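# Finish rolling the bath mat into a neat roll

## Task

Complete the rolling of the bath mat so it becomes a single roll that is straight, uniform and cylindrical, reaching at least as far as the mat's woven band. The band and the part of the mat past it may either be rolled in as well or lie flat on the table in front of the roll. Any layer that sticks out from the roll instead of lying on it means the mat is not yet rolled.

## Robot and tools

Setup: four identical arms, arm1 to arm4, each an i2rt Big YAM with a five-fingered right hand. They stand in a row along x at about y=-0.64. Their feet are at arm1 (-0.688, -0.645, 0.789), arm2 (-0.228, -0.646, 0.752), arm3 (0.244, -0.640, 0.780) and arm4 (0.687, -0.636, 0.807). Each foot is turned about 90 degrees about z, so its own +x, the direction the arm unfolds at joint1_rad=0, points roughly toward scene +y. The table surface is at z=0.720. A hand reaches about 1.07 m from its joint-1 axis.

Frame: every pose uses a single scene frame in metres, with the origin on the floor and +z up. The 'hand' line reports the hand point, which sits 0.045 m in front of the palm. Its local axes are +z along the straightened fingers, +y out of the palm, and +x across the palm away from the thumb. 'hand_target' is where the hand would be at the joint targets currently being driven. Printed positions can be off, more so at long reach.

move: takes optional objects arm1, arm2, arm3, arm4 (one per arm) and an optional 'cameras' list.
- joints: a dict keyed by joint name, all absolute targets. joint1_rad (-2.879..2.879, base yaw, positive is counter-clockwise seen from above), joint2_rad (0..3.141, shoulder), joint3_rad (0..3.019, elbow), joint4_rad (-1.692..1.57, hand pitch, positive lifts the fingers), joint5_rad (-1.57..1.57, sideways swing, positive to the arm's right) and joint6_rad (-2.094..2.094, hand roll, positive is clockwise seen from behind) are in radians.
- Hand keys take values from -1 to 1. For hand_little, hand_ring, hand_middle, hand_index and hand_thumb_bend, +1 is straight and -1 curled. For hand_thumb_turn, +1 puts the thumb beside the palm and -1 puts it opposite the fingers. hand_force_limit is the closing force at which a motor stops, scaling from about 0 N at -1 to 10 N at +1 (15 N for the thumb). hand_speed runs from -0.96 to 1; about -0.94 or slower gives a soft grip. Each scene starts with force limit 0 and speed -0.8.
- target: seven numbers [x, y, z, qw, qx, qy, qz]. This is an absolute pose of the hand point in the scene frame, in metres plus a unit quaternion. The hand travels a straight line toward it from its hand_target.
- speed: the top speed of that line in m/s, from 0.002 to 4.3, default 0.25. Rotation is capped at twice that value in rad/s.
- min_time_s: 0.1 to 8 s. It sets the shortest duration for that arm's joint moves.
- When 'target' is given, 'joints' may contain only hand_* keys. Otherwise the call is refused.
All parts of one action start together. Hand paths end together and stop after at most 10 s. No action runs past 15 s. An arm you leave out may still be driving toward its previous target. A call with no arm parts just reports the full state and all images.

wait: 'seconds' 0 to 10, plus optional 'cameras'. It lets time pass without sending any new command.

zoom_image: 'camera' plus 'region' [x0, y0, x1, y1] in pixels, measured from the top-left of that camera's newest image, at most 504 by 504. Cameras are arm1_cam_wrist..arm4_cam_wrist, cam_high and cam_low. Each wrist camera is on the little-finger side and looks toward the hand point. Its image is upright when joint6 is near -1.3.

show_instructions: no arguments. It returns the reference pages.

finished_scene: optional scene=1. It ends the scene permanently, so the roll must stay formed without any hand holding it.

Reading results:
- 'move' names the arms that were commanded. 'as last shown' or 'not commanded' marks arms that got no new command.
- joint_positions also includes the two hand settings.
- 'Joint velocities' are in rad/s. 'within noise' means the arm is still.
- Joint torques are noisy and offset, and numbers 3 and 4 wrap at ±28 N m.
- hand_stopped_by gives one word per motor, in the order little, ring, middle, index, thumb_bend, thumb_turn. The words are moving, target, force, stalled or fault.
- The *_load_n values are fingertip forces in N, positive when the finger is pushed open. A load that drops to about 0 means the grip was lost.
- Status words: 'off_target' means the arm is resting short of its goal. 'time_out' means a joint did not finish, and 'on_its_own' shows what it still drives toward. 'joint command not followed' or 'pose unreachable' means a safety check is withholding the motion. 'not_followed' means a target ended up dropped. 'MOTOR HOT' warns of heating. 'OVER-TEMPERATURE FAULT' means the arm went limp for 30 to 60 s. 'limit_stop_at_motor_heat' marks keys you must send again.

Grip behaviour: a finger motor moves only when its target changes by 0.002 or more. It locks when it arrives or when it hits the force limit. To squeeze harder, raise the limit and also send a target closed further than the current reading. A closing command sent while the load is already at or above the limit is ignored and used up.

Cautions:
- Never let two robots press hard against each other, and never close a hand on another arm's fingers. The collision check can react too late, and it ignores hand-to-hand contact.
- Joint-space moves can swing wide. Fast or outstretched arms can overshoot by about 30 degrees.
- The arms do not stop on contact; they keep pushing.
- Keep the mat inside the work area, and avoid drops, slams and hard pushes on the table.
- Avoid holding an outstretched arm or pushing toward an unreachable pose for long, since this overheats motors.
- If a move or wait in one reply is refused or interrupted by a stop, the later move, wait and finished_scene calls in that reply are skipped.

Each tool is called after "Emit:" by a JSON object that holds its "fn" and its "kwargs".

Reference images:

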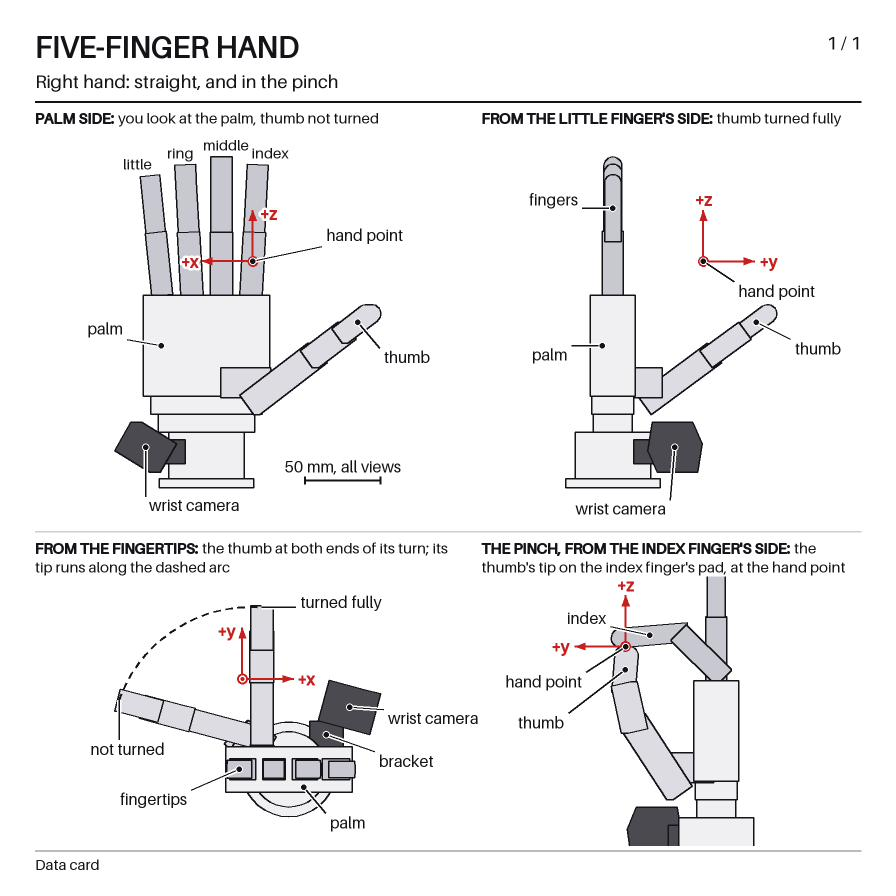

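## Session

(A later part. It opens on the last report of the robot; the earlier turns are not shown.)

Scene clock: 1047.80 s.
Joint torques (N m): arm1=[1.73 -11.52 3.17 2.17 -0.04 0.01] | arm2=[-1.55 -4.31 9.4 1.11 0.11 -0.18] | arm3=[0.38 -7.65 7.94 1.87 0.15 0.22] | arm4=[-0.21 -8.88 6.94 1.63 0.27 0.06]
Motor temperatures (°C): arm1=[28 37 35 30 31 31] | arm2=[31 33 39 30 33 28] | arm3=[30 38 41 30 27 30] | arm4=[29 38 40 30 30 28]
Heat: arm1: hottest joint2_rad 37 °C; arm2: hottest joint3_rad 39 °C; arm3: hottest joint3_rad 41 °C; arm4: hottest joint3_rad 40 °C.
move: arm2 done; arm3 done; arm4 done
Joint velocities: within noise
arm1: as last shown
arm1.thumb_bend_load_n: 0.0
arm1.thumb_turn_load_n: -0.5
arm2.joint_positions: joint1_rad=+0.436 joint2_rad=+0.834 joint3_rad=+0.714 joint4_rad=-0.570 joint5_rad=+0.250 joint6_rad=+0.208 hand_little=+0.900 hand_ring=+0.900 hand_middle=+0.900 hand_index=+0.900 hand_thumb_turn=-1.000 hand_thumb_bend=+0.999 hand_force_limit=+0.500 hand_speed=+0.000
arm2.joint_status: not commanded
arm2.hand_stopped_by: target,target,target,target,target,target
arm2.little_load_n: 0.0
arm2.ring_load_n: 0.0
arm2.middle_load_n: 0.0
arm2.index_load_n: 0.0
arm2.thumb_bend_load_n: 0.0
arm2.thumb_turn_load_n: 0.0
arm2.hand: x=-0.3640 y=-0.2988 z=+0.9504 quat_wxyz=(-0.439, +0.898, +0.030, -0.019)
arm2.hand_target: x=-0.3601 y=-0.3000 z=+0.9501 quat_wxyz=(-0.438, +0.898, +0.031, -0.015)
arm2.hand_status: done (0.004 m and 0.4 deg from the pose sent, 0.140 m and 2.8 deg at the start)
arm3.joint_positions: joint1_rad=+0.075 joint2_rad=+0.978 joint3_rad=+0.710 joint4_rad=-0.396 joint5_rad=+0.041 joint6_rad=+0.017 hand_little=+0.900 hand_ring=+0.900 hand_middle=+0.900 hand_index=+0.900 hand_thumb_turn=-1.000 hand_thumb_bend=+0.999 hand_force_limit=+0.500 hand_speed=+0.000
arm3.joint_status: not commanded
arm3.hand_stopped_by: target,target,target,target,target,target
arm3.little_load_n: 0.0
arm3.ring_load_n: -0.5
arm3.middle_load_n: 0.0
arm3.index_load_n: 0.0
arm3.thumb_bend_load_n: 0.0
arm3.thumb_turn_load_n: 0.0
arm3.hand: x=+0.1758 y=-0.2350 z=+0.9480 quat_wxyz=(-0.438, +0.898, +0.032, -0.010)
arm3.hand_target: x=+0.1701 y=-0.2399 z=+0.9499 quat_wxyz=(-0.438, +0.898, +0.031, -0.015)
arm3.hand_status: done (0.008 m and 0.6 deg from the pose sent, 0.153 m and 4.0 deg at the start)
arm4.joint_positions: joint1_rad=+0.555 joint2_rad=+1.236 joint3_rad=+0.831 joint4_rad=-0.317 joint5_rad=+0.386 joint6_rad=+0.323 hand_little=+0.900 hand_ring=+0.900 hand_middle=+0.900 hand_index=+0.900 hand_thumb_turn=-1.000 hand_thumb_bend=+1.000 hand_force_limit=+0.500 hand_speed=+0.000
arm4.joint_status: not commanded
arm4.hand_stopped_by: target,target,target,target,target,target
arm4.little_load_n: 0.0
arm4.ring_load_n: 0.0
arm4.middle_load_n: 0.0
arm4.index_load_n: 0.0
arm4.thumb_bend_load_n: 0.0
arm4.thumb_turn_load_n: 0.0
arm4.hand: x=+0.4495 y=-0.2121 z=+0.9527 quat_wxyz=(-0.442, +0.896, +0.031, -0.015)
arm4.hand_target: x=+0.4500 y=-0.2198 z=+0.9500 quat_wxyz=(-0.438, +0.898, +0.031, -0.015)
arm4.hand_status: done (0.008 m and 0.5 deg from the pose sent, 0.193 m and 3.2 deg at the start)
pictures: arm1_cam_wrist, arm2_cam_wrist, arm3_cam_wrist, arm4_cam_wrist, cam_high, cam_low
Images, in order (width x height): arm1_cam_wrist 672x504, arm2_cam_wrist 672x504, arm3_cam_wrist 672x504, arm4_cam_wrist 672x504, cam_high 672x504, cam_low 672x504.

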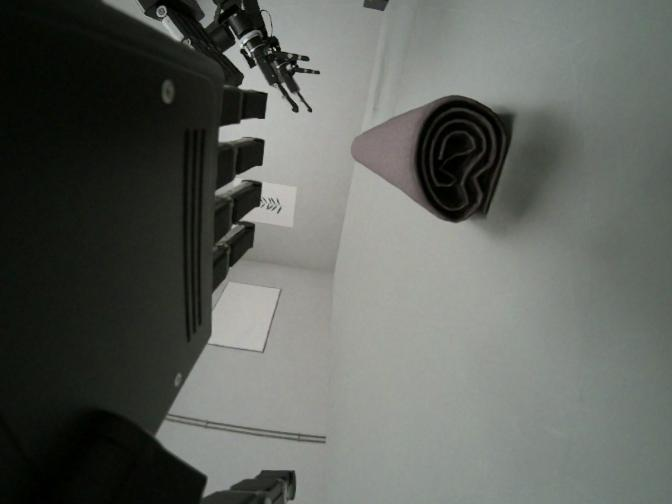

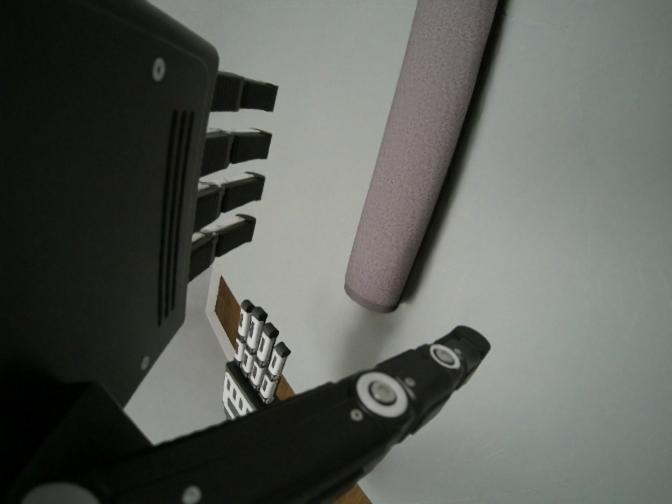

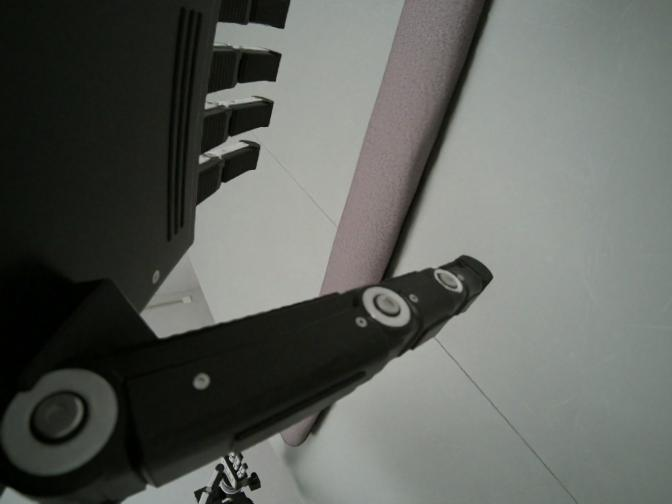

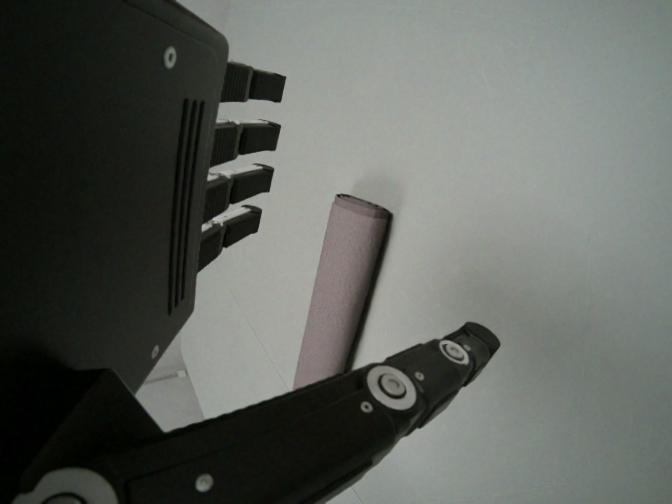

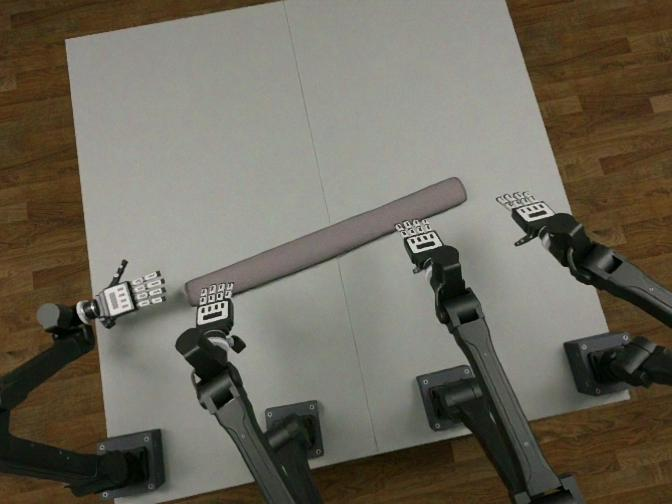

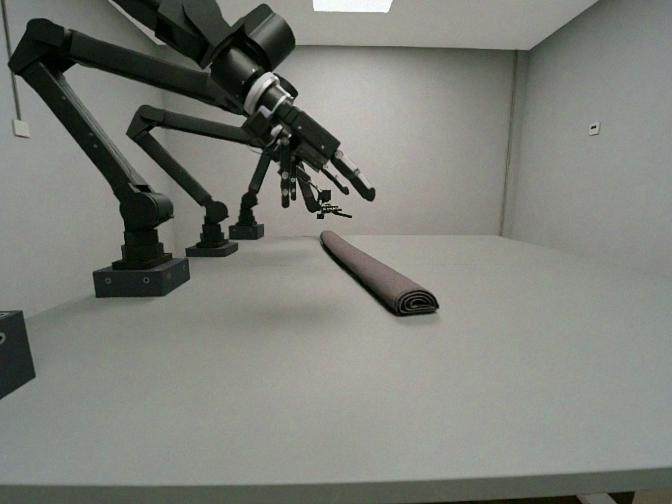

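Emit:
{"fn": "move", "kwargs": {"arm2": {"target": [-0.34, -0.168, 0.86, 0.4381, -0.8983, -0.0314, 0.0153], "speed": 0.15}, "arm3": {"target": [0.17, -0.083, 0.86, 0.4381, -0.8983, -0.0314, 0.0153], "speed": 0.15}, "arm4": {"target": [0.36, -0.042, 0.86, 0.4381, -0.8983, -0.0314, 0.0153], "speed": 0.15}, "cameras": ["arm1_cam_wrist", "cam_high", "cam_low"]}}

Emit:
{"fn": "zoom_image", "kwargs": {"camera": "cam_low", "region": [350, 240, 470, 330]}}

Scene clock: 1055.40 s.
Joint torques (N m): arm1=[0.62 -11.99 3.23 1.98 0 -0.05] | arm2=[-1.55 -8.47 12.36 1.81 0.02 -0.05] | arm3=[-2.02 -12.57 10.96 3.28 0.01 -0.06] | arm4=[-1.2 -15.15 10.99 2.52 0.04 -0.17]
Motor temperatures (°C): arm1=[28 37 35 30 31 31] | arm2=[31 33 39 30 33 28] | arm3=[30 38 42 30 27 30] | arm4=[29 38 40 30 30 28]
Heat: arm1: hottest joint2_rad 37 °C; arm2: hottest joint3_rad 39 °C; arm3: hottest joint3_rad 42 °C; arm4: hottest joint3_rad 40 °C.
move: arm2 off_target; arm3 off_target; arm4 off_target
Joint velocities: within noise
arm1: as last shown
arm2.joint_positions: joint1_rad=+0.250 joint2_rad=+1.288 joint3_rad=+0.719 joint4_rad=-0.157 joint5_rad=+0.108 joint6_rad=+0.090 hand_little=+0.900 hand_ring=+0.900 hand_middle=+0.900 hand_index=+0.900 hand_thumb_turn=-1.000 hand_thumb_bend=+0.999 hand_force_limit=+0.500 hand_speed=+0.000
arm2.joint_status: not commanded
arm2.hand_stopped_by: target,target,target,target,target,target
arm2.little_load_n: 0.0
arm2.ring_load_n: 0.0
arm2.middle_load_n: 0.0
arm2.index_load_n: 0.0
arm2.thumb_bend_load_n: 0.0
arm2.thumb_turn_load_n: 0.0
arm2.hand: x=-0.3387 y=-0.1915 z=+0.8386 quat_wxyz=(-0.414, +0.910, +0.032, -0.014)
arm2.hand_target: x=-0.3397 y=-0.1695 z=+0.8607 quat_wxyz=(-0.438, +0.898, +0.031, -0.015)
arm2.hand_status: off_target (0.032 m and 3.1 deg from the pose sent, 0.161 m and 0.4 deg at the start)
arm3.joint_positions: joint1_rad=+0.058 joint2_rad=+1.509 joint3_rad=+0.856 joint4_rad=-0.080 joint5_rad=+0.011 joint6_rad=+0.017 hand_little=+0.900 hand_ring=+0.900 hand_middle=+0.900 hand_index=+0.900 hand_thumb_turn=-1.000 hand_thumb_bend=+0.999 hand_force_limit=+0.500 hand_speed=+0.000
arm3.joint_status: not commanded
arm3.hand_stopped_by: target,target,target,target,target,target
arm3.little_load_n: 0.0
arm3.ring_load_n: 0.0
arm3.middle_load_n: 0.0
arm3.index_load_n: 0.0
arm3.thumb_bend_load_n: 0.0
arm3.thumb_turn_load_n: 0.0
arm3.hand: x=+0.1657 y=-0.1160 z=+0.8361 quat_wxyz=(-0.406, +0.913, +0.032, -0.018)
arm3.hand_target: x=+0.1704 y=-0.0856 z=+0.8613 quat_wxyz=(-0.438, +0.898, +0.031, -0.015)
arm3.hand_status: off_target (0.041 m and 4.0 deg from the pose sent, 0.176 m and 0.6 deg at the start)
arm4.joint_positions: joint1_rad=+0.534 joint2_rad=+1.816 joint3_rad=+1.193 joint4_rad=-0.153 joint5_rad=+0.363 joint6_rad=+0.314 hand_little=+0.900 hand_ring=+0.900 hand_middle=+0.900 hand_index=+0.900 hand_thumb_turn=-1.000 hand_thumb_bend=+1.000 hand_force_limit=+0.500 hand_speed=+0.000
arm4.joint_status: not commanded
arm4.hand_stopped_by: target,target,target,target,target,target
arm4.little_load_n: 0.0
arm4.ring_load_n: 0.0
arm4.middle_load_n: 0.0
arm4.index_load_n: 0.0
arm4.thumb_bend_load_n: 0.0
arm4.thumb_turn_load_n: 0.0
arm4.hand: x=+0.3696 y=-0.0675 z=+0.8421 quat_wxyz=(-0.417, +0.908, +0.036, -0.006)
arm4.hand_target: x=+0.3609 y=-0.0435 z=+0.8610 quat_wxyz=(-0.438, +0.898, +0.031, -0.015)
arm4.hand_status: off_target (0.033 m and 2.9 deg from the pose sent, 0.213 m and 0.5 deg at the start)
Images, in order (width x height): arm1_cam_wrist 672x504, cam_high 672x504, cam_low 672x504.

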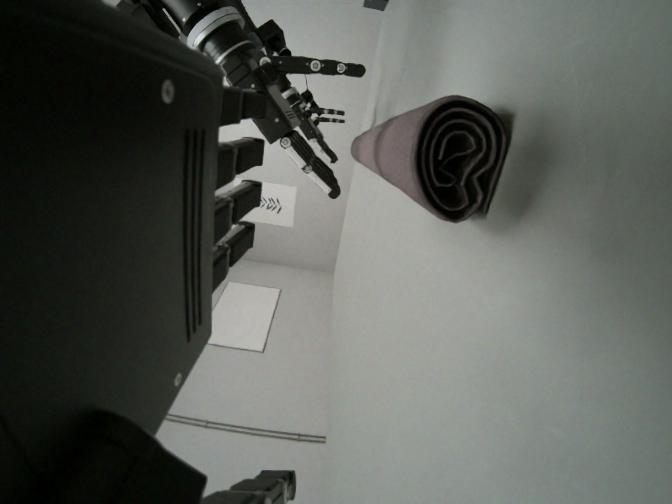

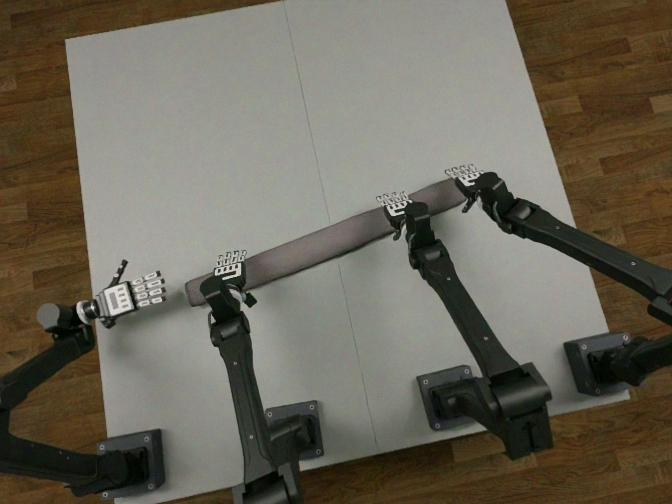

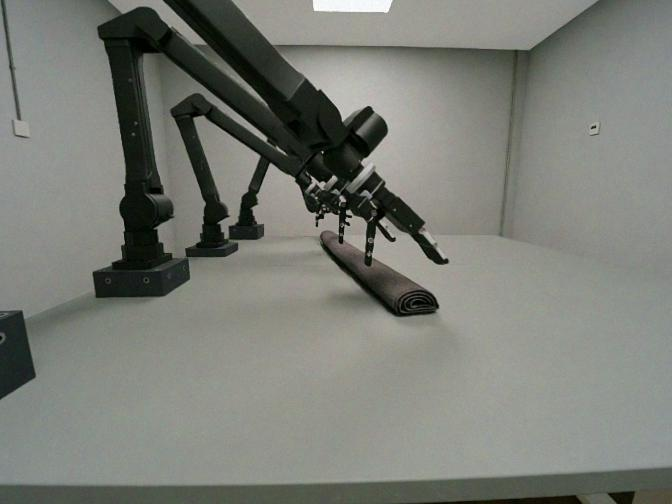

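Scaled by 4.200 from the camera's image (finer frame: 960x720).

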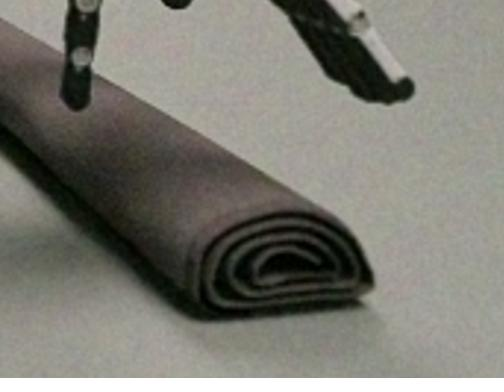

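Emit:
{"fn": "move", "kwargs": {"arm2": {"target": [-0.34, -0.175, 0.743, 0.4381, -0.8983, -0.0314, 0.0153], "speed": 0.08}, "arm3": {"target": [0.17, -0.090, 0.735, 0.4381, -0.8983, -0.0314, 0.0153], "speed": 0.08}, "arm4": {"target": [0.36, -0.049, 0.737, 0.4381, -0.8983, -0.0314, 0.0153], "speed": 0.08}, "cameras": ["arm1_cam_wrist", "cam_low"]}}

Emit:
{"fn": "zoom_image", "kwargs": {"camera": "cam_low", "region": [350, 240, 470, 330]}}

Scene clock: 1057.90 s.
Joint torques (N m): arm1=[1.14 -11.69 3.07 1.91 -0.04 0.03] | arm2=[-0.38 -10.05 6 1.98 0.11 -0.13] | arm3=[-1.9 -14.04 4.98 3.26 0.09 -0.06] | arm4=[-0.79 -14.86 5.07 2.82 0.22 -0.15]
Motor temperatures (°C): arm1=[28 37 35 30 31 31] | arm2=[31 33 39 30 33 28] | arm3=[30 38 42 30 27 30] | arm4=[29 38 40 30 30 28]
Heat: arm1: hottest joint2_rad 37 °C; arm2: hottest joint3_rad 39 °C; arm3: hottest joint3_rad 42 °C; arm4: hottest joint3_rad 40 °C.
move: arm2 done; arm3 done; arm4 off_target
Joint velocities: within noise
arm1: as last shown
arm1.thumb_turn_load_n: 0.0
arm2.joint_positions: joint1_rad=+0.250 joint2_rad=+1.537 joint3_rad=+0.615 joint4_rad=+0.251 joint5_rad=+0.107 joint6_rad=+0.090 hand_little=+0.900 hand_ring=+0.900 hand_middle=+0.900 hand_index=+0.900 hand_thumb_turn=-1.000 hand_thumb_bend=+0.999 hand_force_limit=+0.500 hand_speed=+0.000
arm2.joint_status: not commanded
arm2.hand_stopped_by: target,target,target,target,target,target
arm2.little_load_n: -0.5
arm2.ring_load_n: 0.0
arm2.middle_load_n: 0.0
arm2.index_load_n: 0.0
arm2.thumb_bend_load_n: 0.0
arm2.thumb_turn_load_n: 0.0
arm2.hand: x=-0.3426 y=-0.1748 z=+0.7481 quat_wxyz=(-0.439, +0.898, +0.029, -0.018)
arm2.hand_target: x=-0.3401 y=-0.1752 z=+0.7430 quat_wxyz=(-0.438, +0.898, +0.031, -0.015)
arm2.hand_status: done (0.006 m and 0.4 deg from the pose sent, 0.097 m and 3.1 deg at the start)
arm3.joint_positions: joint1_rad=+0.058 joint2_rad=+1.766 joint3_rad=+0.804 joint4_rad=+0.298 joint5_rad=+0.009 joint6_rad=+0.018 hand_little=+0.900 hand_ring=+0.900 hand_middle=+0.900 hand_index=+0.900 hand_thumb_turn=-1.000 hand_thumb_bend=+0.999 hand_force_limit=+0.500 hand_speed=+0.000
arm3.joint_status: not commanded
arm3.hand_stopped_by: target,target,target,target,target,target
arm3.little_load_n: 0.0
arm3.ring_load_n: 0.0
arm3.middle_load_n: 0.0
arm3.index_load_n: 0.0
arm3.thumb_bend_load_n: 0.0
arm3.thumb_turn_load_n: 0.0
arm3.hand: x=+0.1628 y=-0.0906 z=+0.7422 quat_wxyz=(-0.437, +0.899, +0.032, -0.021)
arm3.hand_target: x=+0.1699 y=-0.0903 z=+0.7351 quat_wxyz=(-0.438, +0.898, +0.031, -0.015)
arm3.hand_status: done (0.010 m and 0.6 deg from the pose sent, 0.104 m and 4.0 deg at the start)
arm4.joint_positions: joint1_rad=+0.534 joint2_rad=+2.012 joint3_rad=+1.177 joint4_rad=+0.131 joint5_rad=+0.364 joint6_rad=+0.316 hand_little=+0.900 hand_ring=+0.900 hand_middle=+0.900 hand_index=+0.900 hand_thumb_turn=-1.000 hand_thumb_bend=+1.000 hand_force_limit=+0.500 hand_speed=+0.000
arm4.joint_status: not commanded
arm4.hand_stopped_by: target,target,target,target,target,target
arm4.little_load_n: 0.0
arm4.ring_load_n: -0.5
arm4.middle_load_n: 0.0
arm4.index_load_n: 0.0
arm4.thumb_bend_load_n: 0.0
arm4.thumb_turn_load_n: 0.0
arm4.hand: x=+0.3558 y=-0.0438 z=+0.7566 quat_wxyz=(-0.446, +0.895, +0.027, -0.022)
arm4.hand_target: x=+0.3602 y=-0.0494 z=+0.7375 quat_wxyz=(-0.438, +0.898, +0.031, -0.015)
arm4.hand_status: off_target (0.021 m and 1.3 deg from the pose sent, 0.107 m and 2.9 deg at the start)
Images, in order (width x height): arm1_cam_wrist 672x504, cam_low 672x504.

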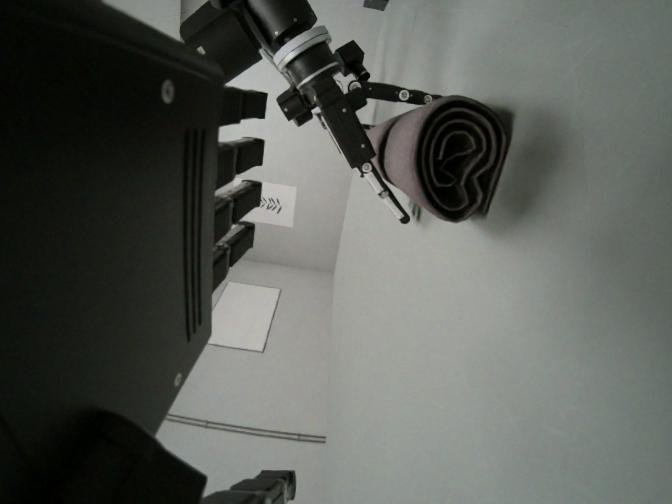

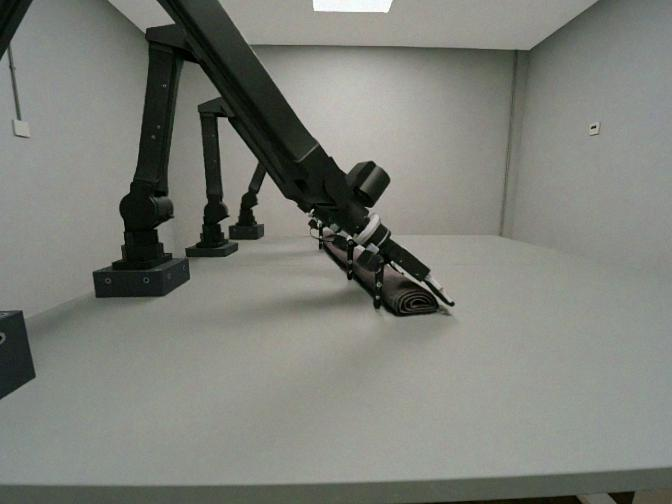

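Scaled by 4.200 from the camera's image (finer frame: 960x720).

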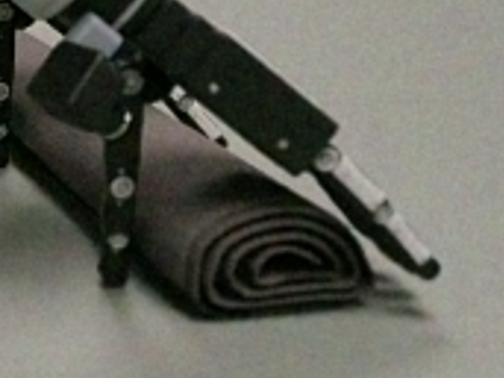

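Emit:
{"fn": "move", "kwargs": {"arm2": {"target": [-0.34, -0.171, 0.743, 0.4381, -0.8983, -0.0314, 0.0153], "speed": 0.03, "joints": {"hand_little": 0.42, "hand_ring": 0.42, "hand_middle": 0.42, "hand_index": 0.42, "hand_thumb_bend": 0.8, "hand_speed": -0.8}}, "arm3": {"target": [0.17, -0.086, 0.735, 0.4381, -0.8983, -0.0314, 0.0153], "speed": 0.03, "joints": {"hand_little": 0.42, "hand_ring": 0.42, "hand_middle": 0.42, "hand_index": 0.42, "hand_thumb_bend": 0.8, "hand_speed": -0.8}}, "arm4": {"target": [0.36, -0.045, 0.732, 0.4381, -0.8983, -0.0314, 0.0153], "speed": 0.03, "joints": {"hand_little": 0.42, "hand_ring": 0.42, "hand_middle": 0.42, "hand_index": 0.42, "hand_thumb_bend": 0.8, "hand_speed": -0.8}}, "cameras": ["arm1_cam_wrist", "cam_low"]}}

Emit:
{"fn": "zoom_image", "kwargs": {"camera": "cam_low", "region": [350, 240, 470, 330]}}

Emit:
{"fn": "move", "kwargs": {"arm2": {"joints": {"hand_little": 0.2, "hand_ring": 0.2, "hand_middle": 0.2, "hand_index": 0.2, "hand_thumb_bend": 0.6, "hand_speed": -0.8}}, "arm3": {"joints": {"hand_little": 0.2, "hand_ring": 0.2, "hand_middle": 0.2, "hand_index": 0.2, "hand_thumb_bend": 0.6, "hand_speed": -0.8}}, "arm4": {"joints": {"hand_little": 0.15, "hand_ring": 0.15, "hand_middle": 0.15, "hand_index": 0.15, "hand_thumb_bend": 0.55, "hand_speed": -0.8}}, "cameras": ["arm1_cam_wrist", "cam_low"]}}

Emit:
{"fn": "zoom_image", "kwargs": {"camera": "cam_low", "region": [350, 240, 470, 330]}}

Scene clock: 1059.87 s.
Joint torques (N m): arm1=[1.14 -11.99 2.96 2.04 0.02 -0.03] | arm2=[-2.08 -8.76 6.71 1.13 0.04 -0.15] | arm3=[-2.02 -13.45 5.78 2.35 0.06 -0.03] | arm4=[-0.38 -14.51 5.83 1.84 0.06 -0.09]
Motor temperatures (°C): arm1=[28 37 35 30 31 31] | arm2=[31 33 39 30 33 28] | arm3=[30 38 42 30 27 30] | arm4=[29 38 40 30 30 28]
Heat: arm1: hottest joint2_rad 37 °C; arm2: hottest joint3_rad 39 °C; arm3: hottest joint3_rad 42 °C; arm4: hottest joint3_rad 40 °C.
move: arm2 done; arm3 off_target; arm4 off_target
Joint velocities: within noise
arm1.joint_positions: joint1_rad=+0.160 joint2_rad=+1.969 joint3_rad=+0.709 joint4_rad=+1.215 joint5_rad=+1.520 joint6_rad=+0.035 hand_little=+1.000 hand_ring=+1.000 hand_middle=+1.000 hand_index=+1.000 hand_thumb_turn=+1.000 hand_thumb_bend=+1.000 hand_force_limit=+0.500 hand_speed=+0.000
arm1.joint_status: not commanded
arm1.hand_stopped_by: target,target,target,target,target,target
arm1.little_load_n: 0.0
arm1.ring_load_n: 0.0
arm1.middle_load_n: 0.0
arm1.index_load_n: 0.0
arm1.thumb_bend_load_n: 0.0
arm1.thumb_turn_load_n: -0.5
arm1.hand: x=-0.5545 y=-0.1625 z=+0.8138 quat_wxyz=(-0.539, +0.545, -0.452, +0.456)
arm1.hand_target: x=-0.5550 y=-0.1649 z=+0.8151 quat_wxyz=(-0.542, +0.542, -0.455, +0.454)
arm1.hand_status: not commanded
arm2.joint_positions: joint1_rad=+0.250 joint2_rad=+1.539 joint3_rad=+0.617 joint4_rad=+0.275 joint5_rad=+0.107 joint6_rad=+0.089 hand_little=+0.420 hand_ring=+0.420 hand_middle=+0.421 hand_index=+0.420 hand_thumb_turn=-1.000 hand_thumb_bend=+0.801 hand_force_limit=+0.500 hand_speed=-0.800
arm2.joint_status: all done
arm2.hand_stopped_by: target,target,target,target,target,target
arm2.little_load_n: 2.0
arm2.ring_load_n: 0.5
arm2.middle_load_n: 3.0
arm2.index_load_n: 0.0
arm2.thumb_bend_load_n: 1.5
arm2.thumb_turn_load_n: 0.5
arm2.hand: x=-0.3437 y=-0.1696 z=+0.7518 quat_wxyz=(-0.449, +0.893, +0.029, -0.020)
arm2.hand_target: x=-0.3401 y=-0.1712 z=+0.7432 quat_wxyz=(-0.438, +0.898, +0.031, -0.015)
arm2.hand_status: done (0.010 m and 1.5 deg from the pose sent, 0.007 m and 0.4 deg at the start)
arm3.joint_positions: joint1_rad=+0.058 joint2_rad=+1.768 joint3_rad=+0.804 joint4_rad=+0.317 joint5_rad=+0.009 joint6_rad=+0.014 hand_little=+0.421 hand_ring=+0.420 hand_middle=+0.420 hand_index=+0.420 hand_thumb_turn=-1.000 hand_thumb_bend=+0.802 hand_force_limit=+0.500 hand_speed=-0.800
arm3.joint_status: all done
arm3.hand_stopped_by: target,target,target,target,target,target
arm3.little_load_n: 4.0
arm3.ring_load_n: 1.0
arm3.middle_load_n: 2.0
arm3.index_load_n: 0.0
arm3.thumb_bend_load_n: 2.0
arm3.thumb_turn_load_n: 1.5
arm3.hand: x=+0.1627 y=-0.0868 z=+0.7449 quat_wxyz=(-0.445, +0.895, +0.033, -0.020)
arm3.hand_target: x=+0.1699 y=-0.0864 z=+0.7351 quat_wxyz=(-0.438, +0.898, +0.031, -0.015)
arm3.hand_status: off_target (0.012 m and 1.1 deg from the pose sent, 0.011 m and 0.6 deg at the start)
arm4.joint_positions: joint1_rad=+0.533 joint2_rad=+2.016 joint3_rad=+1.177 joint4_rad=+0.160 joint5_rad=+0.366 joint6_rad=+0.315 hand_little=+0.420 hand_ring=+0.420 hand_middle=+0.421 hand_index=+0.420 hand_thumb_turn=-1.000 hand_thumb_bend=+0.801 hand_force_limit=+0.500 hand_speed=-0.800
arm4.joint_status: all done
arm4.hand_stopped_by: target,target,target,target,target,target
arm4.little_load_n: 0.0
arm4.ring_load_n: 1.0
arm4.middle_load_n: 3.0
arm4.index_load_n: 0.0
arm4.thumb_bend_load_n: 1.0
arm4.thumb_turn_load_n: 0.0
arm4.hand: x=+0.3535 y=-0.0388 z=+0.7594 quat_wxyz=(-0.456, +0.889, +0.025, -0.027)
arm4.hand_target: x=+0.3604 y=-0.0460 z=+0.7327 quat_wxyz=(-0.438, +0.898, +0.032, -0.015)
arm4.hand_status: off_target (0.029 m and 2.7 deg from the pose sent, 0.025 m and 1.3 deg at the start)
Images, in order (width x height): arm1_cam_wrist 672x504, cam_low 672x504.

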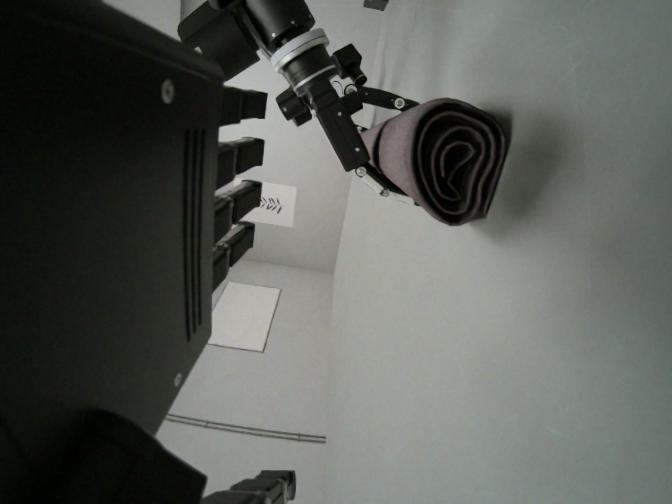

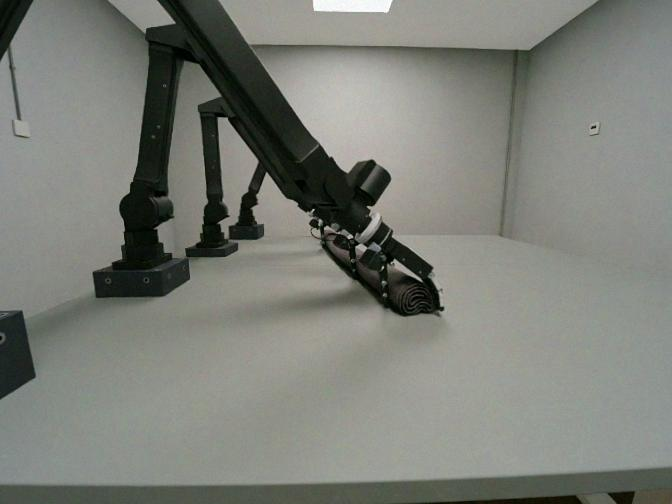

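Scaled by 4.200 from the camera's image (finer frame: 960x720).

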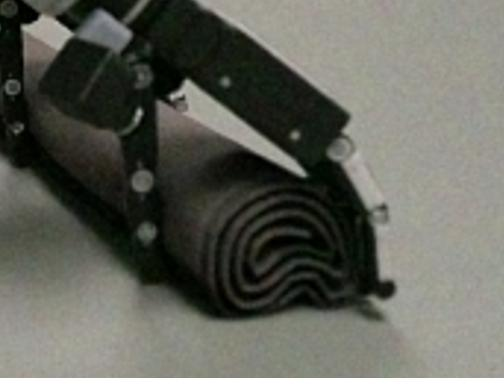

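Scene clock: 1061.27 s.
Joint torques (N m): arm1=[1.03 -11.28 3.15 2.06 -0.05 -0.03] | arm2=[-1.32 -8.35 6.37 0.79 0.05 0.02] | arm3=[-2.08 -13.57 5.82 1.99 0.18 0.07] | arm4=[-0.62 -14.45 5.93 1.37 0 -0.07]
Motor temperatures (°C): arm1=[28 37 35 30 31 31] | arm2=[31 33 39 30 33 28] | arm3=[30 38 42 30 27 30] | arm4=[29 38 40 30 30 28]
Heat: arm1: hottest joint2_rad 37 °C; arm2: hottest joint3_rad 39 °C; arm3: hottest joint3_rad 42 °C; arm4: hottest joint3_rad 40 °C.
move: arm2 off_target; arm3 off_target; arm4 done
Joint velocities: within noise
arm1: as last shown
arm1.ring_load_n: 0.5
arm1.thumb_turn_load_n: 0.0
arm2.joint_positions: joint1_rad=+0.250 joint2_rad=+1.538 joint3_rad=+0.620 joint4_rad=+0.277 joint5_rad=+0.106 joint6_rad=+0.080 hand_little=+0.201 hand_ring=+0.201 hand_middle=+0.201 hand_index=+0.200 hand_thumb_turn=-1.000 hand_thumb_bend=+0.649 hand_force_limit=+0.500 hand_speed=-0.800
arm2.joint_status: hand_thumb_bend off_target (ended at +0.649, target +0.600); the others done
arm2.hand_stopped_by: target,target,target,target,force,target
arm2.little_load_n: 3.5
arm2.ring_load_n: 2.5
arm2.middle_load_n: 4.0
arm2.index_load_n: 2.0
arm2.thumb_bend_load_n: 11.5
arm2.thumb_turn_load_n: 3.0
arm2.hand: x=-0.3438 y=-0.1675 z=+0.7536 quat_wxyz=(-0.451, +0.892, +0.033, -0.019)
arm2.hand_target: x=-0.3401 y=-0.1713 z=+0.7432 quat_wxyz=(-0.438, +0.898, +0.031, -0.015)
arm2.hand_status: not commanded
arm3.joint_positions: joint1_rad=+0.058 joint2_rad=+1.768 joint3_rad=+0.804 joint4_rad=+0.325 joint5_rad=+0.006 joint6_rad=+0.006 hand_little=+0.239 hand_ring=+0.202 hand_middle=+0.201 hand_index=+0.200 hand_thumb_turn=-1.000 hand_thumb_bend=+0.608 hand_force_limit=+0.500 hand_speed=-0.800
arm3.joint_status: hand_little off_target (ended at +0.239, target +0.200); the others done
arm3.hand_stopped_by: force,target,target,target,target,target
arm3.little_load_n: 3.0
arm3.ring_load_n: 7.0
arm3.middle_load_n: 4.0
arm3.index_load_n: 1.0
arm3.thumb_bend_load_n: 10.5
arm3.thumb_turn_load_n: 5.5
arm3.hand: x=+0.1624 y=-0.0854 z=+0.7462 quat_wxyz=(-0.449, +0.893, +0.037, -0.020)
arm3.hand_target: x=+0.1699 y=-0.0864 z=+0.7351 quat_wxyz=(-0.438, +0.898, +0.032, -0.015)
arm3.hand_status: not commanded
arm4.joint_positions: joint1_rad=+0.533 joint2_rad=+2.016 joint3_rad=+1.177 joint4_rad=+0.168 joint5_rad=+0.367 joint6_rad=+0.309 hand_little=+0.150 hand_ring=+0.151 hand_middle=+0.151 hand_index=+0.151 hand_thumb_turn=-1.000 hand_thumb_bend=+0.558 hand_force_limit=+0.500 hand_speed=-0.800
arm4.joint_status: all done
arm4.hand_stopped_by: target,target,target,target,target,target
arm4.little_load_n: 0.0
arm4.ring_load_n: 3.5
arm4.middle_load_n: 4.0
arm4.index_load_n: 2.0
arm4.thumb_bend_load_n: 10.0
arm4.thumb_turn_load_n: 2.5
arm4.hand: x=+0.3534 y=-0.0373 z=+0.7607 quat_wxyz=(-0.459, +0.888, +0.026, -0.026)
arm4.hand_target: x=+0.3605 y=-0.0458 z=+0.7327 quat_wxyz=(-0.438, +0.898, +0.031, -0.015)
arm4.hand_status: not commanded
Images, in order (width x height): arm1_cam_wrist 672x504, cam_low 672x504.

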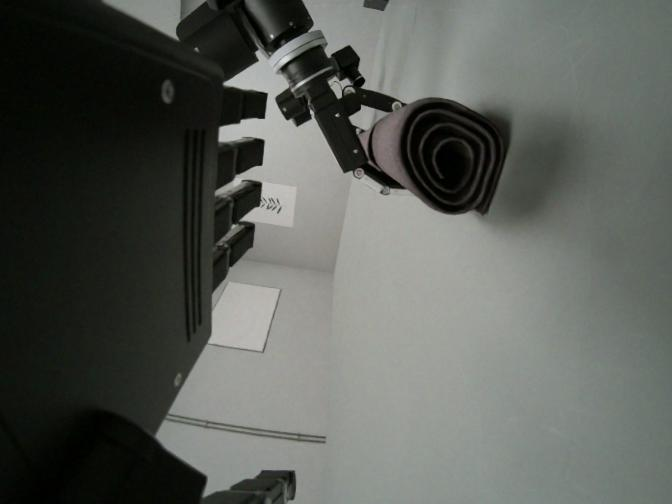

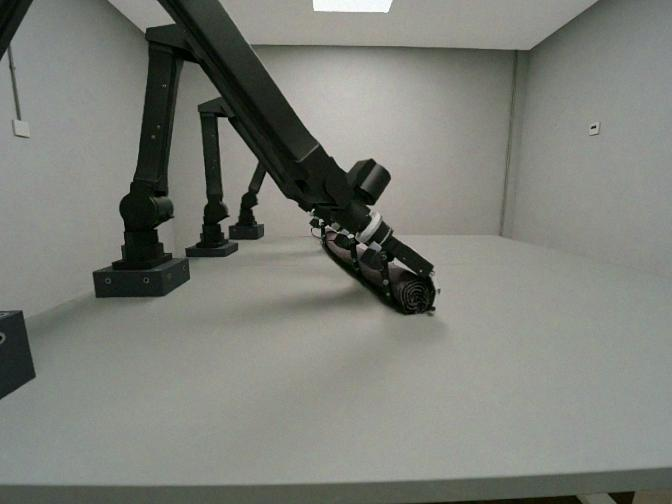

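Scaled by 4.200 from the camera's image (finer frame: 960x720).

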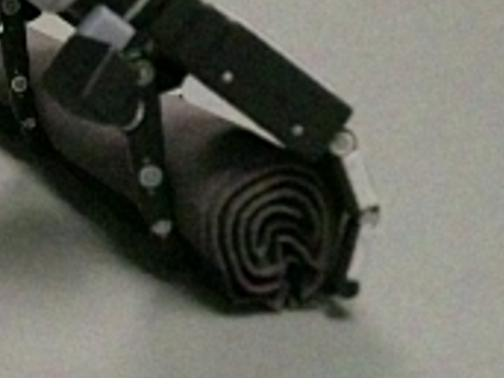

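Emit:
{"fn": "move", "kwargs": {"arm2": {"joints": {"hand_little": 0.45, "hand_ring": 0.45, "hand_middle": 0.45, "hand_index": 0.45, "hand_thumb_bend": 0.82, "hand_speed": -0.85}}, "arm3": {"joints": {"hand_little": 0.45, "hand_ring": 0.45, "hand_middle": 0.45, "hand_index": 0.45, "hand_thumb_bend": 0.82, "hand_speed": -0.85}}, "arm4": {"joints": {"hand_little": 0.45, "hand_ring": 0.45, "hand_middle": 0.45, "hand_index": 0.45, "hand_thumb_bend": 0.82, "hand_speed": -0.85}}}}

Emit:
{"fn": "move", "kwargs": {"arm2": {"joints": {"hand_little": 0.75, "hand_ring": 0.75, "hand_middle": 0.75, "hand_index": 0.75, "hand_thumb_bend": 1.0, "hand_speed": -0.8}}, "arm3": {"joints": {"hand_little": 0.75, "hand_ring": 0.75, "hand_middle": 0.75, "hand_index": 0.75, "hand_thumb_bend": 1.0, "hand_speed": -0.8}}, "arm4": {"joints": {"hand_little": 0.75, "hand_ring": 0.75, "hand_middle": 0.75, "hand_index": 0.75, "hand_thumb_bend": 1.0, "hand_speed": -0.8}}}}

Emit:
{"fn": "move", "kwargs": {"arm2": {"target": [-0.34, -0.158, 0.84, 0.4381, -0.8983, -0.0314, 0.0153], "speed": 0.12, "joints": {"hand_little": 0.9, "hand_ring": 0.9, "hand_middle": 0.9, "hand_index": 0.9, "hand_speed": 0.0}}, "arm3": {"target": [0.17, -0.073, 0.84, 0.4381, -0.8983, -0.0314, 0.0153], "speed": 0.12, "joints": {"hand_little": 0.9, "hand_ring": 0.9, "hand_middle": 0.9, "hand_index": 0.9, "hand_speed": 0.0}}, "arm4": {"target": [0.36, -0.030, 0.84, 0.4381, -0.8983, -0.0314, 0.0153], "speed": 0.12, "joints": {"hand_little": 0.9, "hand_ring": 0.9, "hand_middle": 0.9, "hand_index": 0.9, "hand_speed": 0.0}}, "cameras": ["arm1_cam_wrist", "cam_low", "cam_high"]}}

Emit:
{"fn": "zoom_image", "kwargs": {"camera": "arm1_cam_wrist", "region": [390, 80, 530, 240]}}

Emit:
{"fn": "zoom_image", "kwargs": {"camera": "cam_low", "region": [350, 240, 470, 330]}}

Scene clock: 1063.70 s.
Joint torques (N m): arm1=[1.55 -10.99 2.84 1.84 0.04 -0.03] | arm2=[-1.49 -9 6.26 1.06 0.08 -0.09] | arm3=[-1.96 -13.8 5.78 2 0.22 0.07] | arm4=[-0.5 -14.86 5.93 1.4 0.05 -0.07]
Motor temperatures (°C): arm1=[28 37 35 30 31 31] | arm2=[31 33 39 30 33 28] | arm3=[30 38 42 30 27 30] | arm4=[29 38 40 30 30 28]
Heat: arm1: hottest joint2_rad 37 °C; arm2: hottest joint3_rad 39 °C; arm3: hottest joint3_rad 42 °C; arm4: hottest joint3_rad 40 °C.
move: arm2 done; arm3 done; arm4 done
Joint velocities: within noise
arm1: as last shown
arm1.little_load_n: -0.5
arm1.ring_load_n: 0.0
arm2.joint_positions: joint1_rad=+0.250 joint2_rad=+1.539 joint3_rad=+0.620 joint4_rad=+0.273 joint5_rad=+0.106 joint6_rad=+0.080 hand_little=+0.450 hand_ring=+0.450 hand_middle=+0.450 hand_index=+0.450 hand_thumb_turn=-1.000 hand_thumb_bend=+0.820 hand_force_limit=+0.500 hand_speed=-0.850
arm2.joint_status: all done
arm2.hand_stopped_by: target,target,target,target,target,target
arm2.little_load_n: -0.5
arm2.ring_load_n: 0.0
arm2.middle_load_n: 0.0
arm2.index_load_n: 0.0
arm2.thumb_bend_load_n: 0.5
arm2.thumb_turn_load_n: 0.0
arm2.hand: x=-0.3435 y=-0.1684 z=+0.7526 quat_wxyz=(-0.449, +0.893, +0.033, -0.018)
arm2.hand_target: x=-0.3401 y=-0.1713 z=+0.7432 quat_wxyz=(-0.438, +0.898, +0.031, -0.015)
arm2.hand_status: not commanded
arm3.joint_positions: joint1_rad=+0.058 joint2_rad=+1.770 joint3_rad=+0.804 joint4_rad=+0.325 joint5_rad=+0.005 joint6_rad=+0.006 hand_little=+0.450 hand_ring=+0.450 hand_middle=+0.450 hand_index=+0.450 hand_thumb_turn=-1.000 hand_thumb_bend=+0.820 hand_force_limit=+0.500 hand_speed=-0.850
arm3.joint_status: all done
arm3.hand_stopped_by: target,target,target,target,target,target
arm3.little_load_n: 1.0
arm3.ring_load_n: 0.0
arm3.middle_load_n: 0.0
arm3.index_load_n: 0.0
arm3.thumb_bend_load_n: 0.0
arm3.thumb_turn_load_n: 0.0
arm3.hand: x=+0.1622 y=-0.0858 z=+0.7450 quat_wxyz=(-0.448, +0.893, +0.038, -0.020)
arm3.hand_target: x=+0.1699 y=-0.0864 z=+0.7352 quat_wxyz=(-0.438, +0.898, +0.031, -0.015)
arm3.hand_status: not commanded
arm4.joint_positions: joint1_rad=+0.533 joint2_rad=+2.016 joint3_rad=+1.177 joint4_rad=+0.168 joint5_rad=+0.365 joint6_rad=+0.309 hand_little=+0.450 hand_ring=+0.450 hand_middle=+0.450 hand_index=+0.450 hand_thumb_turn=-1.000 hand_thumb_bend=+0.820 hand_force_limit=+0.500 hand_speed=-0.850
arm4.joint_status: all done
arm4.hand_stopped_by: target,target,target,target,target,target
arm4.little_load_n: 0.0
arm4.ring_load_n: 0.0
arm4.middle_load_n: 0.0
arm4.index_load_n: 0.0
arm4.thumb_bend_load_n: -0.5
arm4.thumb_turn_load_n: 0.0
arm4.hand: x=+0.3532 y=-0.0375 z=+0.7604 quat_wxyz=(-0.459, +0.888, +0.027, -0.027)
arm4.hand_target: x=+0.3605 y=-0.0458 z=+0.7330 quat_wxyz=(-0.438, +0.898, +0.031, -0.015)
arm4.hand_status: not commanded
pictures: none

Scene clock: 1064.80 s.
Joint torques (N m): arm1=[1.32 -10.81 3.17 2.17 0.01 -0.09] | arm2=[-2.02 -8.94 6.78 1.26 0.14 -0.02] | arm3=[-2.02 -14.21 5.74 1.99 0.15 0.06] | arm4=[-0.79 -14.68 5.85 1.46 0.11 -0.1]
Motor temperatures (°C): arm1=[28 37 35 30 31 31] | arm2=[31 33 39 30 33 28] | arm3=[30 38 42 30 27 30] | arm4=[29 38 40 30 30 28]
Heat: arm1: hottest joint2_rad 37 °C; arm2: hottest joint3_rad 39 °C; arm3: hottest joint3_rad 42 °C; arm4: hottest joint3_rad 40 °C.
move: arm2 done; arm3 done; arm4 done
Joint velocities: within noise
arm1: as last shown
arm1.little_load_n: 0.0
arm2.joint_positions: joint1_rad=+0.250 joint2_rad=+1.546 joint3_rad=+0.620 joint4_rad=+0.270 joint5_rad=+0.106 joint6_rad=+0.080 hand_little=+0.750 hand_ring=+0.750 hand_middle=+0.750 hand_index=+0.750 hand_thumb_turn=-1.000 hand_thumb_bend=+0.999 hand_force_limit=+0.500 hand_speed=-0.800
arm2.joint_status: all done
arm2.hand_stopped_by: target,target,target,target,target,target
arm2.little_load_n: 0.0
arm2.ring_load_n: -0.5
arm2.middle_load_n: 0.0
arm2.index_load_n: -0.5
arm2.thumb_bend_load_n: -0.5
arm2.thumb_turn_load_n: 0.0
arm2.hand: x=-0.3432 y=-0.1700 z=+0.7487 quat_wxyz=(-0.445, +0.895, +0.034, -0.018)
arm2.hand_target: x=-0.3401 y=-0.1713 z=+0.7431 quat_wxyz=(-0.438, +0.898, +0.031, -0.015)
arm2.hand_status: not commanded
arm3.joint_positions: joint1_rad=+0.058 joint2_rad=+1.774 joint3_rad=+0.804 joint4_rad=+0.325 joint5_rad=+0.007 joint6_rad=+0.006 hand_little=+0.750 hand_ring=+0.750 hand_middle=+0.750 hand_index=+0.750 hand_thumb_turn=-1.000 hand_thumb_bend=+0.999 hand_force_limit=+0.500 hand_speed=-0.800
arm3.joint_status: all done
arm3.hand_stopped_by: target,target,target,target,target,target
arm3.little_load_n: 0.0
arm3.ring_load_n: 0.0
arm3.middle_load_n: -0.5
arm3.index_load_n: 0.0
arm3.thumb_bend_load_n: -1.5
arm3.thumb_turn_load_n: 0.0
arm3.hand: x=+0.1626 y=-0.0864 z=+0.7427 quat_wxyz=(-0.446, +0.894, +0.037, -0.019)
arm3.hand_target: x=+0.1699 y=-0.0864 z=+0.7351 quat_wxyz=(-0.438, +0.898, +0.031, -0.015)
arm3.hand_status: not commanded
arm4.joint_positions: joint1_rad=+0.533 joint2_rad=+2.021 joint3_rad=+1.177 joint4_rad=+0.168 joint5_rad=+0.364 joint6_rad=+0.310 hand_little=+0.750 hand_ring=+0.750 hand_middle=+0.750 hand_index=+0.750 hand_thumb_turn=-1.000 hand_thumb_bend=+0.999 hand_force_limit=+0.500 hand_speed=-0.800
arm4.joint_status: all done
arm4.hand_stopped_by: target,target,target,target,target,target
arm4.little_load_n: 0.0
arm4.ring_load_n: 0.0
arm4.middle_load_n: 0.0
arm4.index_load_n: 0.0
arm4.thumb_bend_load_n: -1.5
arm4.thumb_turn_load_n: 0.0
arm4.hand: x=+0.3534 y=-0.0384 z=+0.7570 quat_wxyz=(-0.456, +0.889, +0.027, -0.027)
arm4.hand_target: x=+0.3605 y=-0.0459 z=+0.7327 quat_wxyz=(-0.438, +0.898, +0.031, -0.015)
arm4.hand_status: not commanded
pictures: none

Scene clock: 1066.50 s.
Joint torques (N m): arm1=[2.2 -11.87 3.1 2.24 0.01 -0.03] | arm2=[-1.79 -11.4 11.89 0.96 -0.02 -0.09] | arm3=[-2.2 -16.62 10.14 1.84 0.1 0.05] | arm4=[-1.32 -17.79 10.24 1.47 0.07 -0.17]
Motor temperatures (°C): arm1=[28 37 35 30 31 31] | arm2=[30 33 39 30 33 28] | arm3=[30 38 42 30 27 30] | arm4=[29 38 40 30 30 28]
Heat: arm1: hottest joint2_rad 37 °C; arm2: hottest joint3_rad 39 °C; arm3: hottest joint3_rad 42 °C; arm4: hottest joint3_rad 40 °C.
move: arm2 off_target; arm3 off_target; arm4 off_target
Joint velocities: within noise
arm1: as last shown
arm1.little_load_n: -0.5
arm1.index_load_n: -0.5
arm1.thumb_turn_load_n: -0.5
arm2.joint_positions: joint1_rad=+0.246 joint2_rad=+1.367 joint3_rad=+0.717 joint4_rad=-0.066 joint5_rad=+0.103 joint6_rad=+0.080 hand_little=+0.900 hand_ring=+0.900 hand_middle=+0.900 hand_index=+0.900 hand_thumb_turn=-1.000 hand_thumb_bend=+1.000 hand_force_limit=+0.500 hand_speed=+0.000
arm2.joint_status: all done
arm2.hand_stopped_by: target,target,target,target,target,target
arm2.little_load_n: 0.5
arm2.ring_load_n: 0.0
arm2.middle_load_n: 0.0
arm2.index_load_n: 0.0
arm2.thumb_bend_load_n: -0.5
arm2.thumb_turn_load_n: 0.5
arm2.hand: x=-0.3401 y=-0.1769 z=+0.8167 quat_wxyz=(-0.418, +0.908, +0.035, -0.013)
arm2.hand_target: x=-0.3397 y=-0.1589 z=+0.8404 quat_wxyz=(-0.438, +0.898, +0.031, -0.015)
arm2.hand_status: off_target (0.030 m and 2.6 deg from the pose sent, 0.092 m and 1.0 deg at the start)
arm3.joint_positions: joint1_rad=+0.057 joint2_rad=+1.603 joint3_rad=+0.868 joint4_rad=+0.011 joint5_rad=+0.007 joint6_rad=+0.006 hand_little=+0.900 hand_ring=+0.900 hand_middle=+0.900 hand_index=+0.900 hand_thumb_turn=-1.000 hand_thumb_bend=+0.999 hand_force_limit=+0.500 hand_speed=+0.000
arm3.joint_status: all done
arm3.hand_stopped_by: target,target,target,target,target,target
arm3.little_load_n: 0.0
arm3.ring_load_n: 0.0
arm3.middle_load_n: -0.5
arm3.index_load_n: 0.0
arm3.thumb_bend_load_n: 0.0
arm3.thumb_turn_load_n: 0.0
arm3.hand: x=+0.1643 y=-0.0987 z=+0.8074 quat_wxyz=(-0.410, +0.911, +0.038, -0.018)
arm3.hand_target: x=+0.1703 y=-0.0747 z=+0.8403 quat_wxyz=(-0.438, +0.898, +0.031, -0.015)
arm3.hand_status: off_target (0.042 m and 3.6 deg from the pose sent, 0.098 m and 1.3 deg at the start)
arm4.joint_positions: joint1_rad=+0.522 joint2_rad=+1.896 joint3_rad=+1.217 joint4_rad=-0.089 joint5_rad=+0.355 joint6_rad=+0.307 hand_little=+0.900 hand_ring=+0.900 hand_middle=+0.900 hand_index=+0.900 hand_thumb_turn=-1.000 hand_thumb_bend=+0.999 hand_force_limit=+0.500 hand_speed=+0.000
arm4.joint_status: all done
arm4.hand_stopped_by: target,target,target,target,target,target
arm4.little_load_n: -0.5
arm4.ring_load_n: 0.0
arm4.middle_load_n: 0.0
arm4.index_load_n: 0.0
arm4.thumb_bend_load_n: 0.0
arm4.thumb_turn_load_n: 0.0
arm4.hand: x=+0.3667 y=-0.0507 z=+0.8123 quat_wxyz=(-0.419, +0.907, +0.035, -0.007)
arm4.hand_target: x=+0.3606 y=-0.0312 z=+0.8405 quat_wxyz=(-0.438, +0.898, +0.031, -0.015)
arm4.hand_status: off_target (0.035 m and 2.6 deg from the pose sent, 0.084 m and 2.8 deg at the start)
pictures: arm1_cam_wrist, cam_high, cam_low
Images, in order (width x height): arm1_cam_wrist 672x504, cam_high 672x504, cam_low 672x504.

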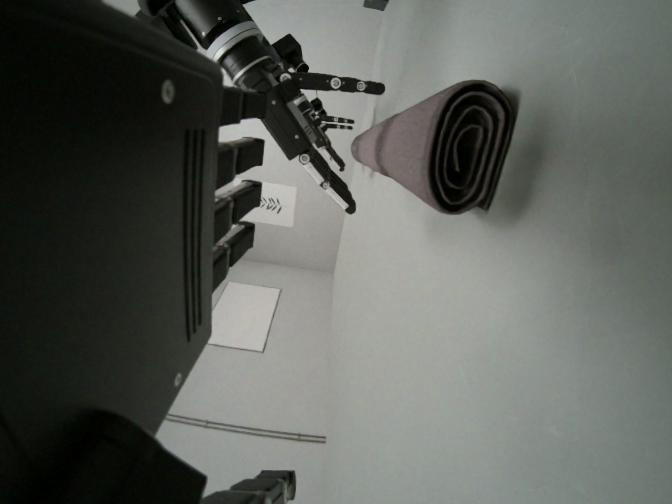

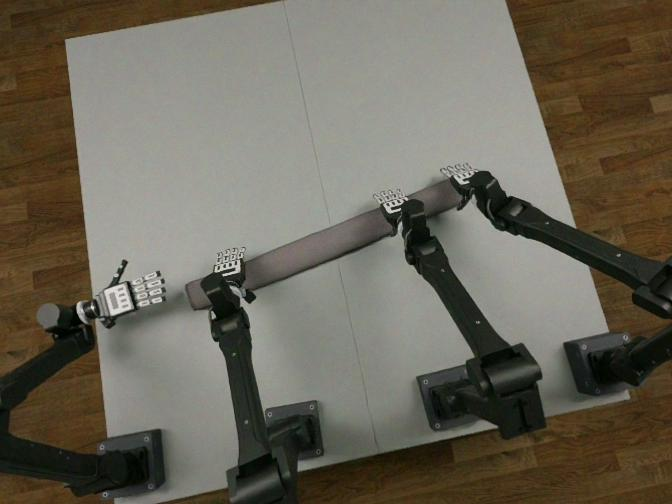

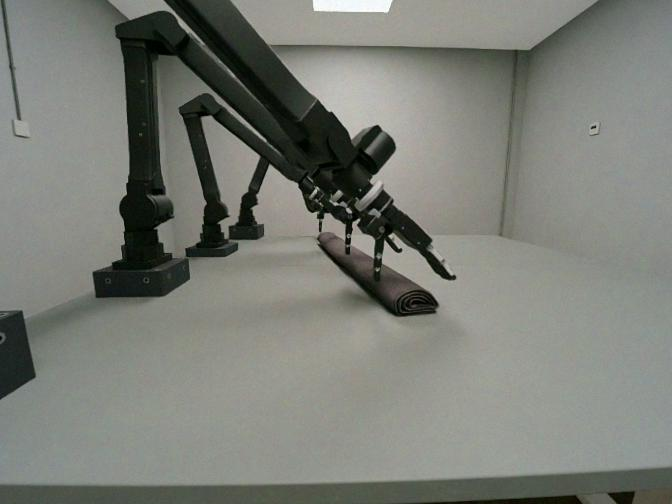

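Scaled by 3.150 from the camera's image (finer frame: 960x720).

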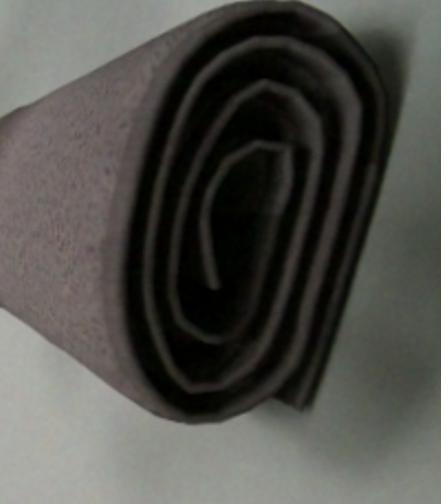

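Scaled by 4.200 from the camera's image (finer frame: 960x720).

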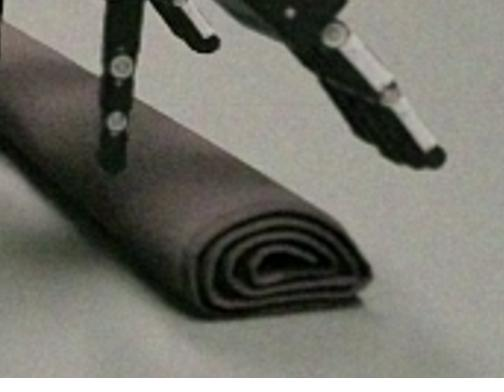

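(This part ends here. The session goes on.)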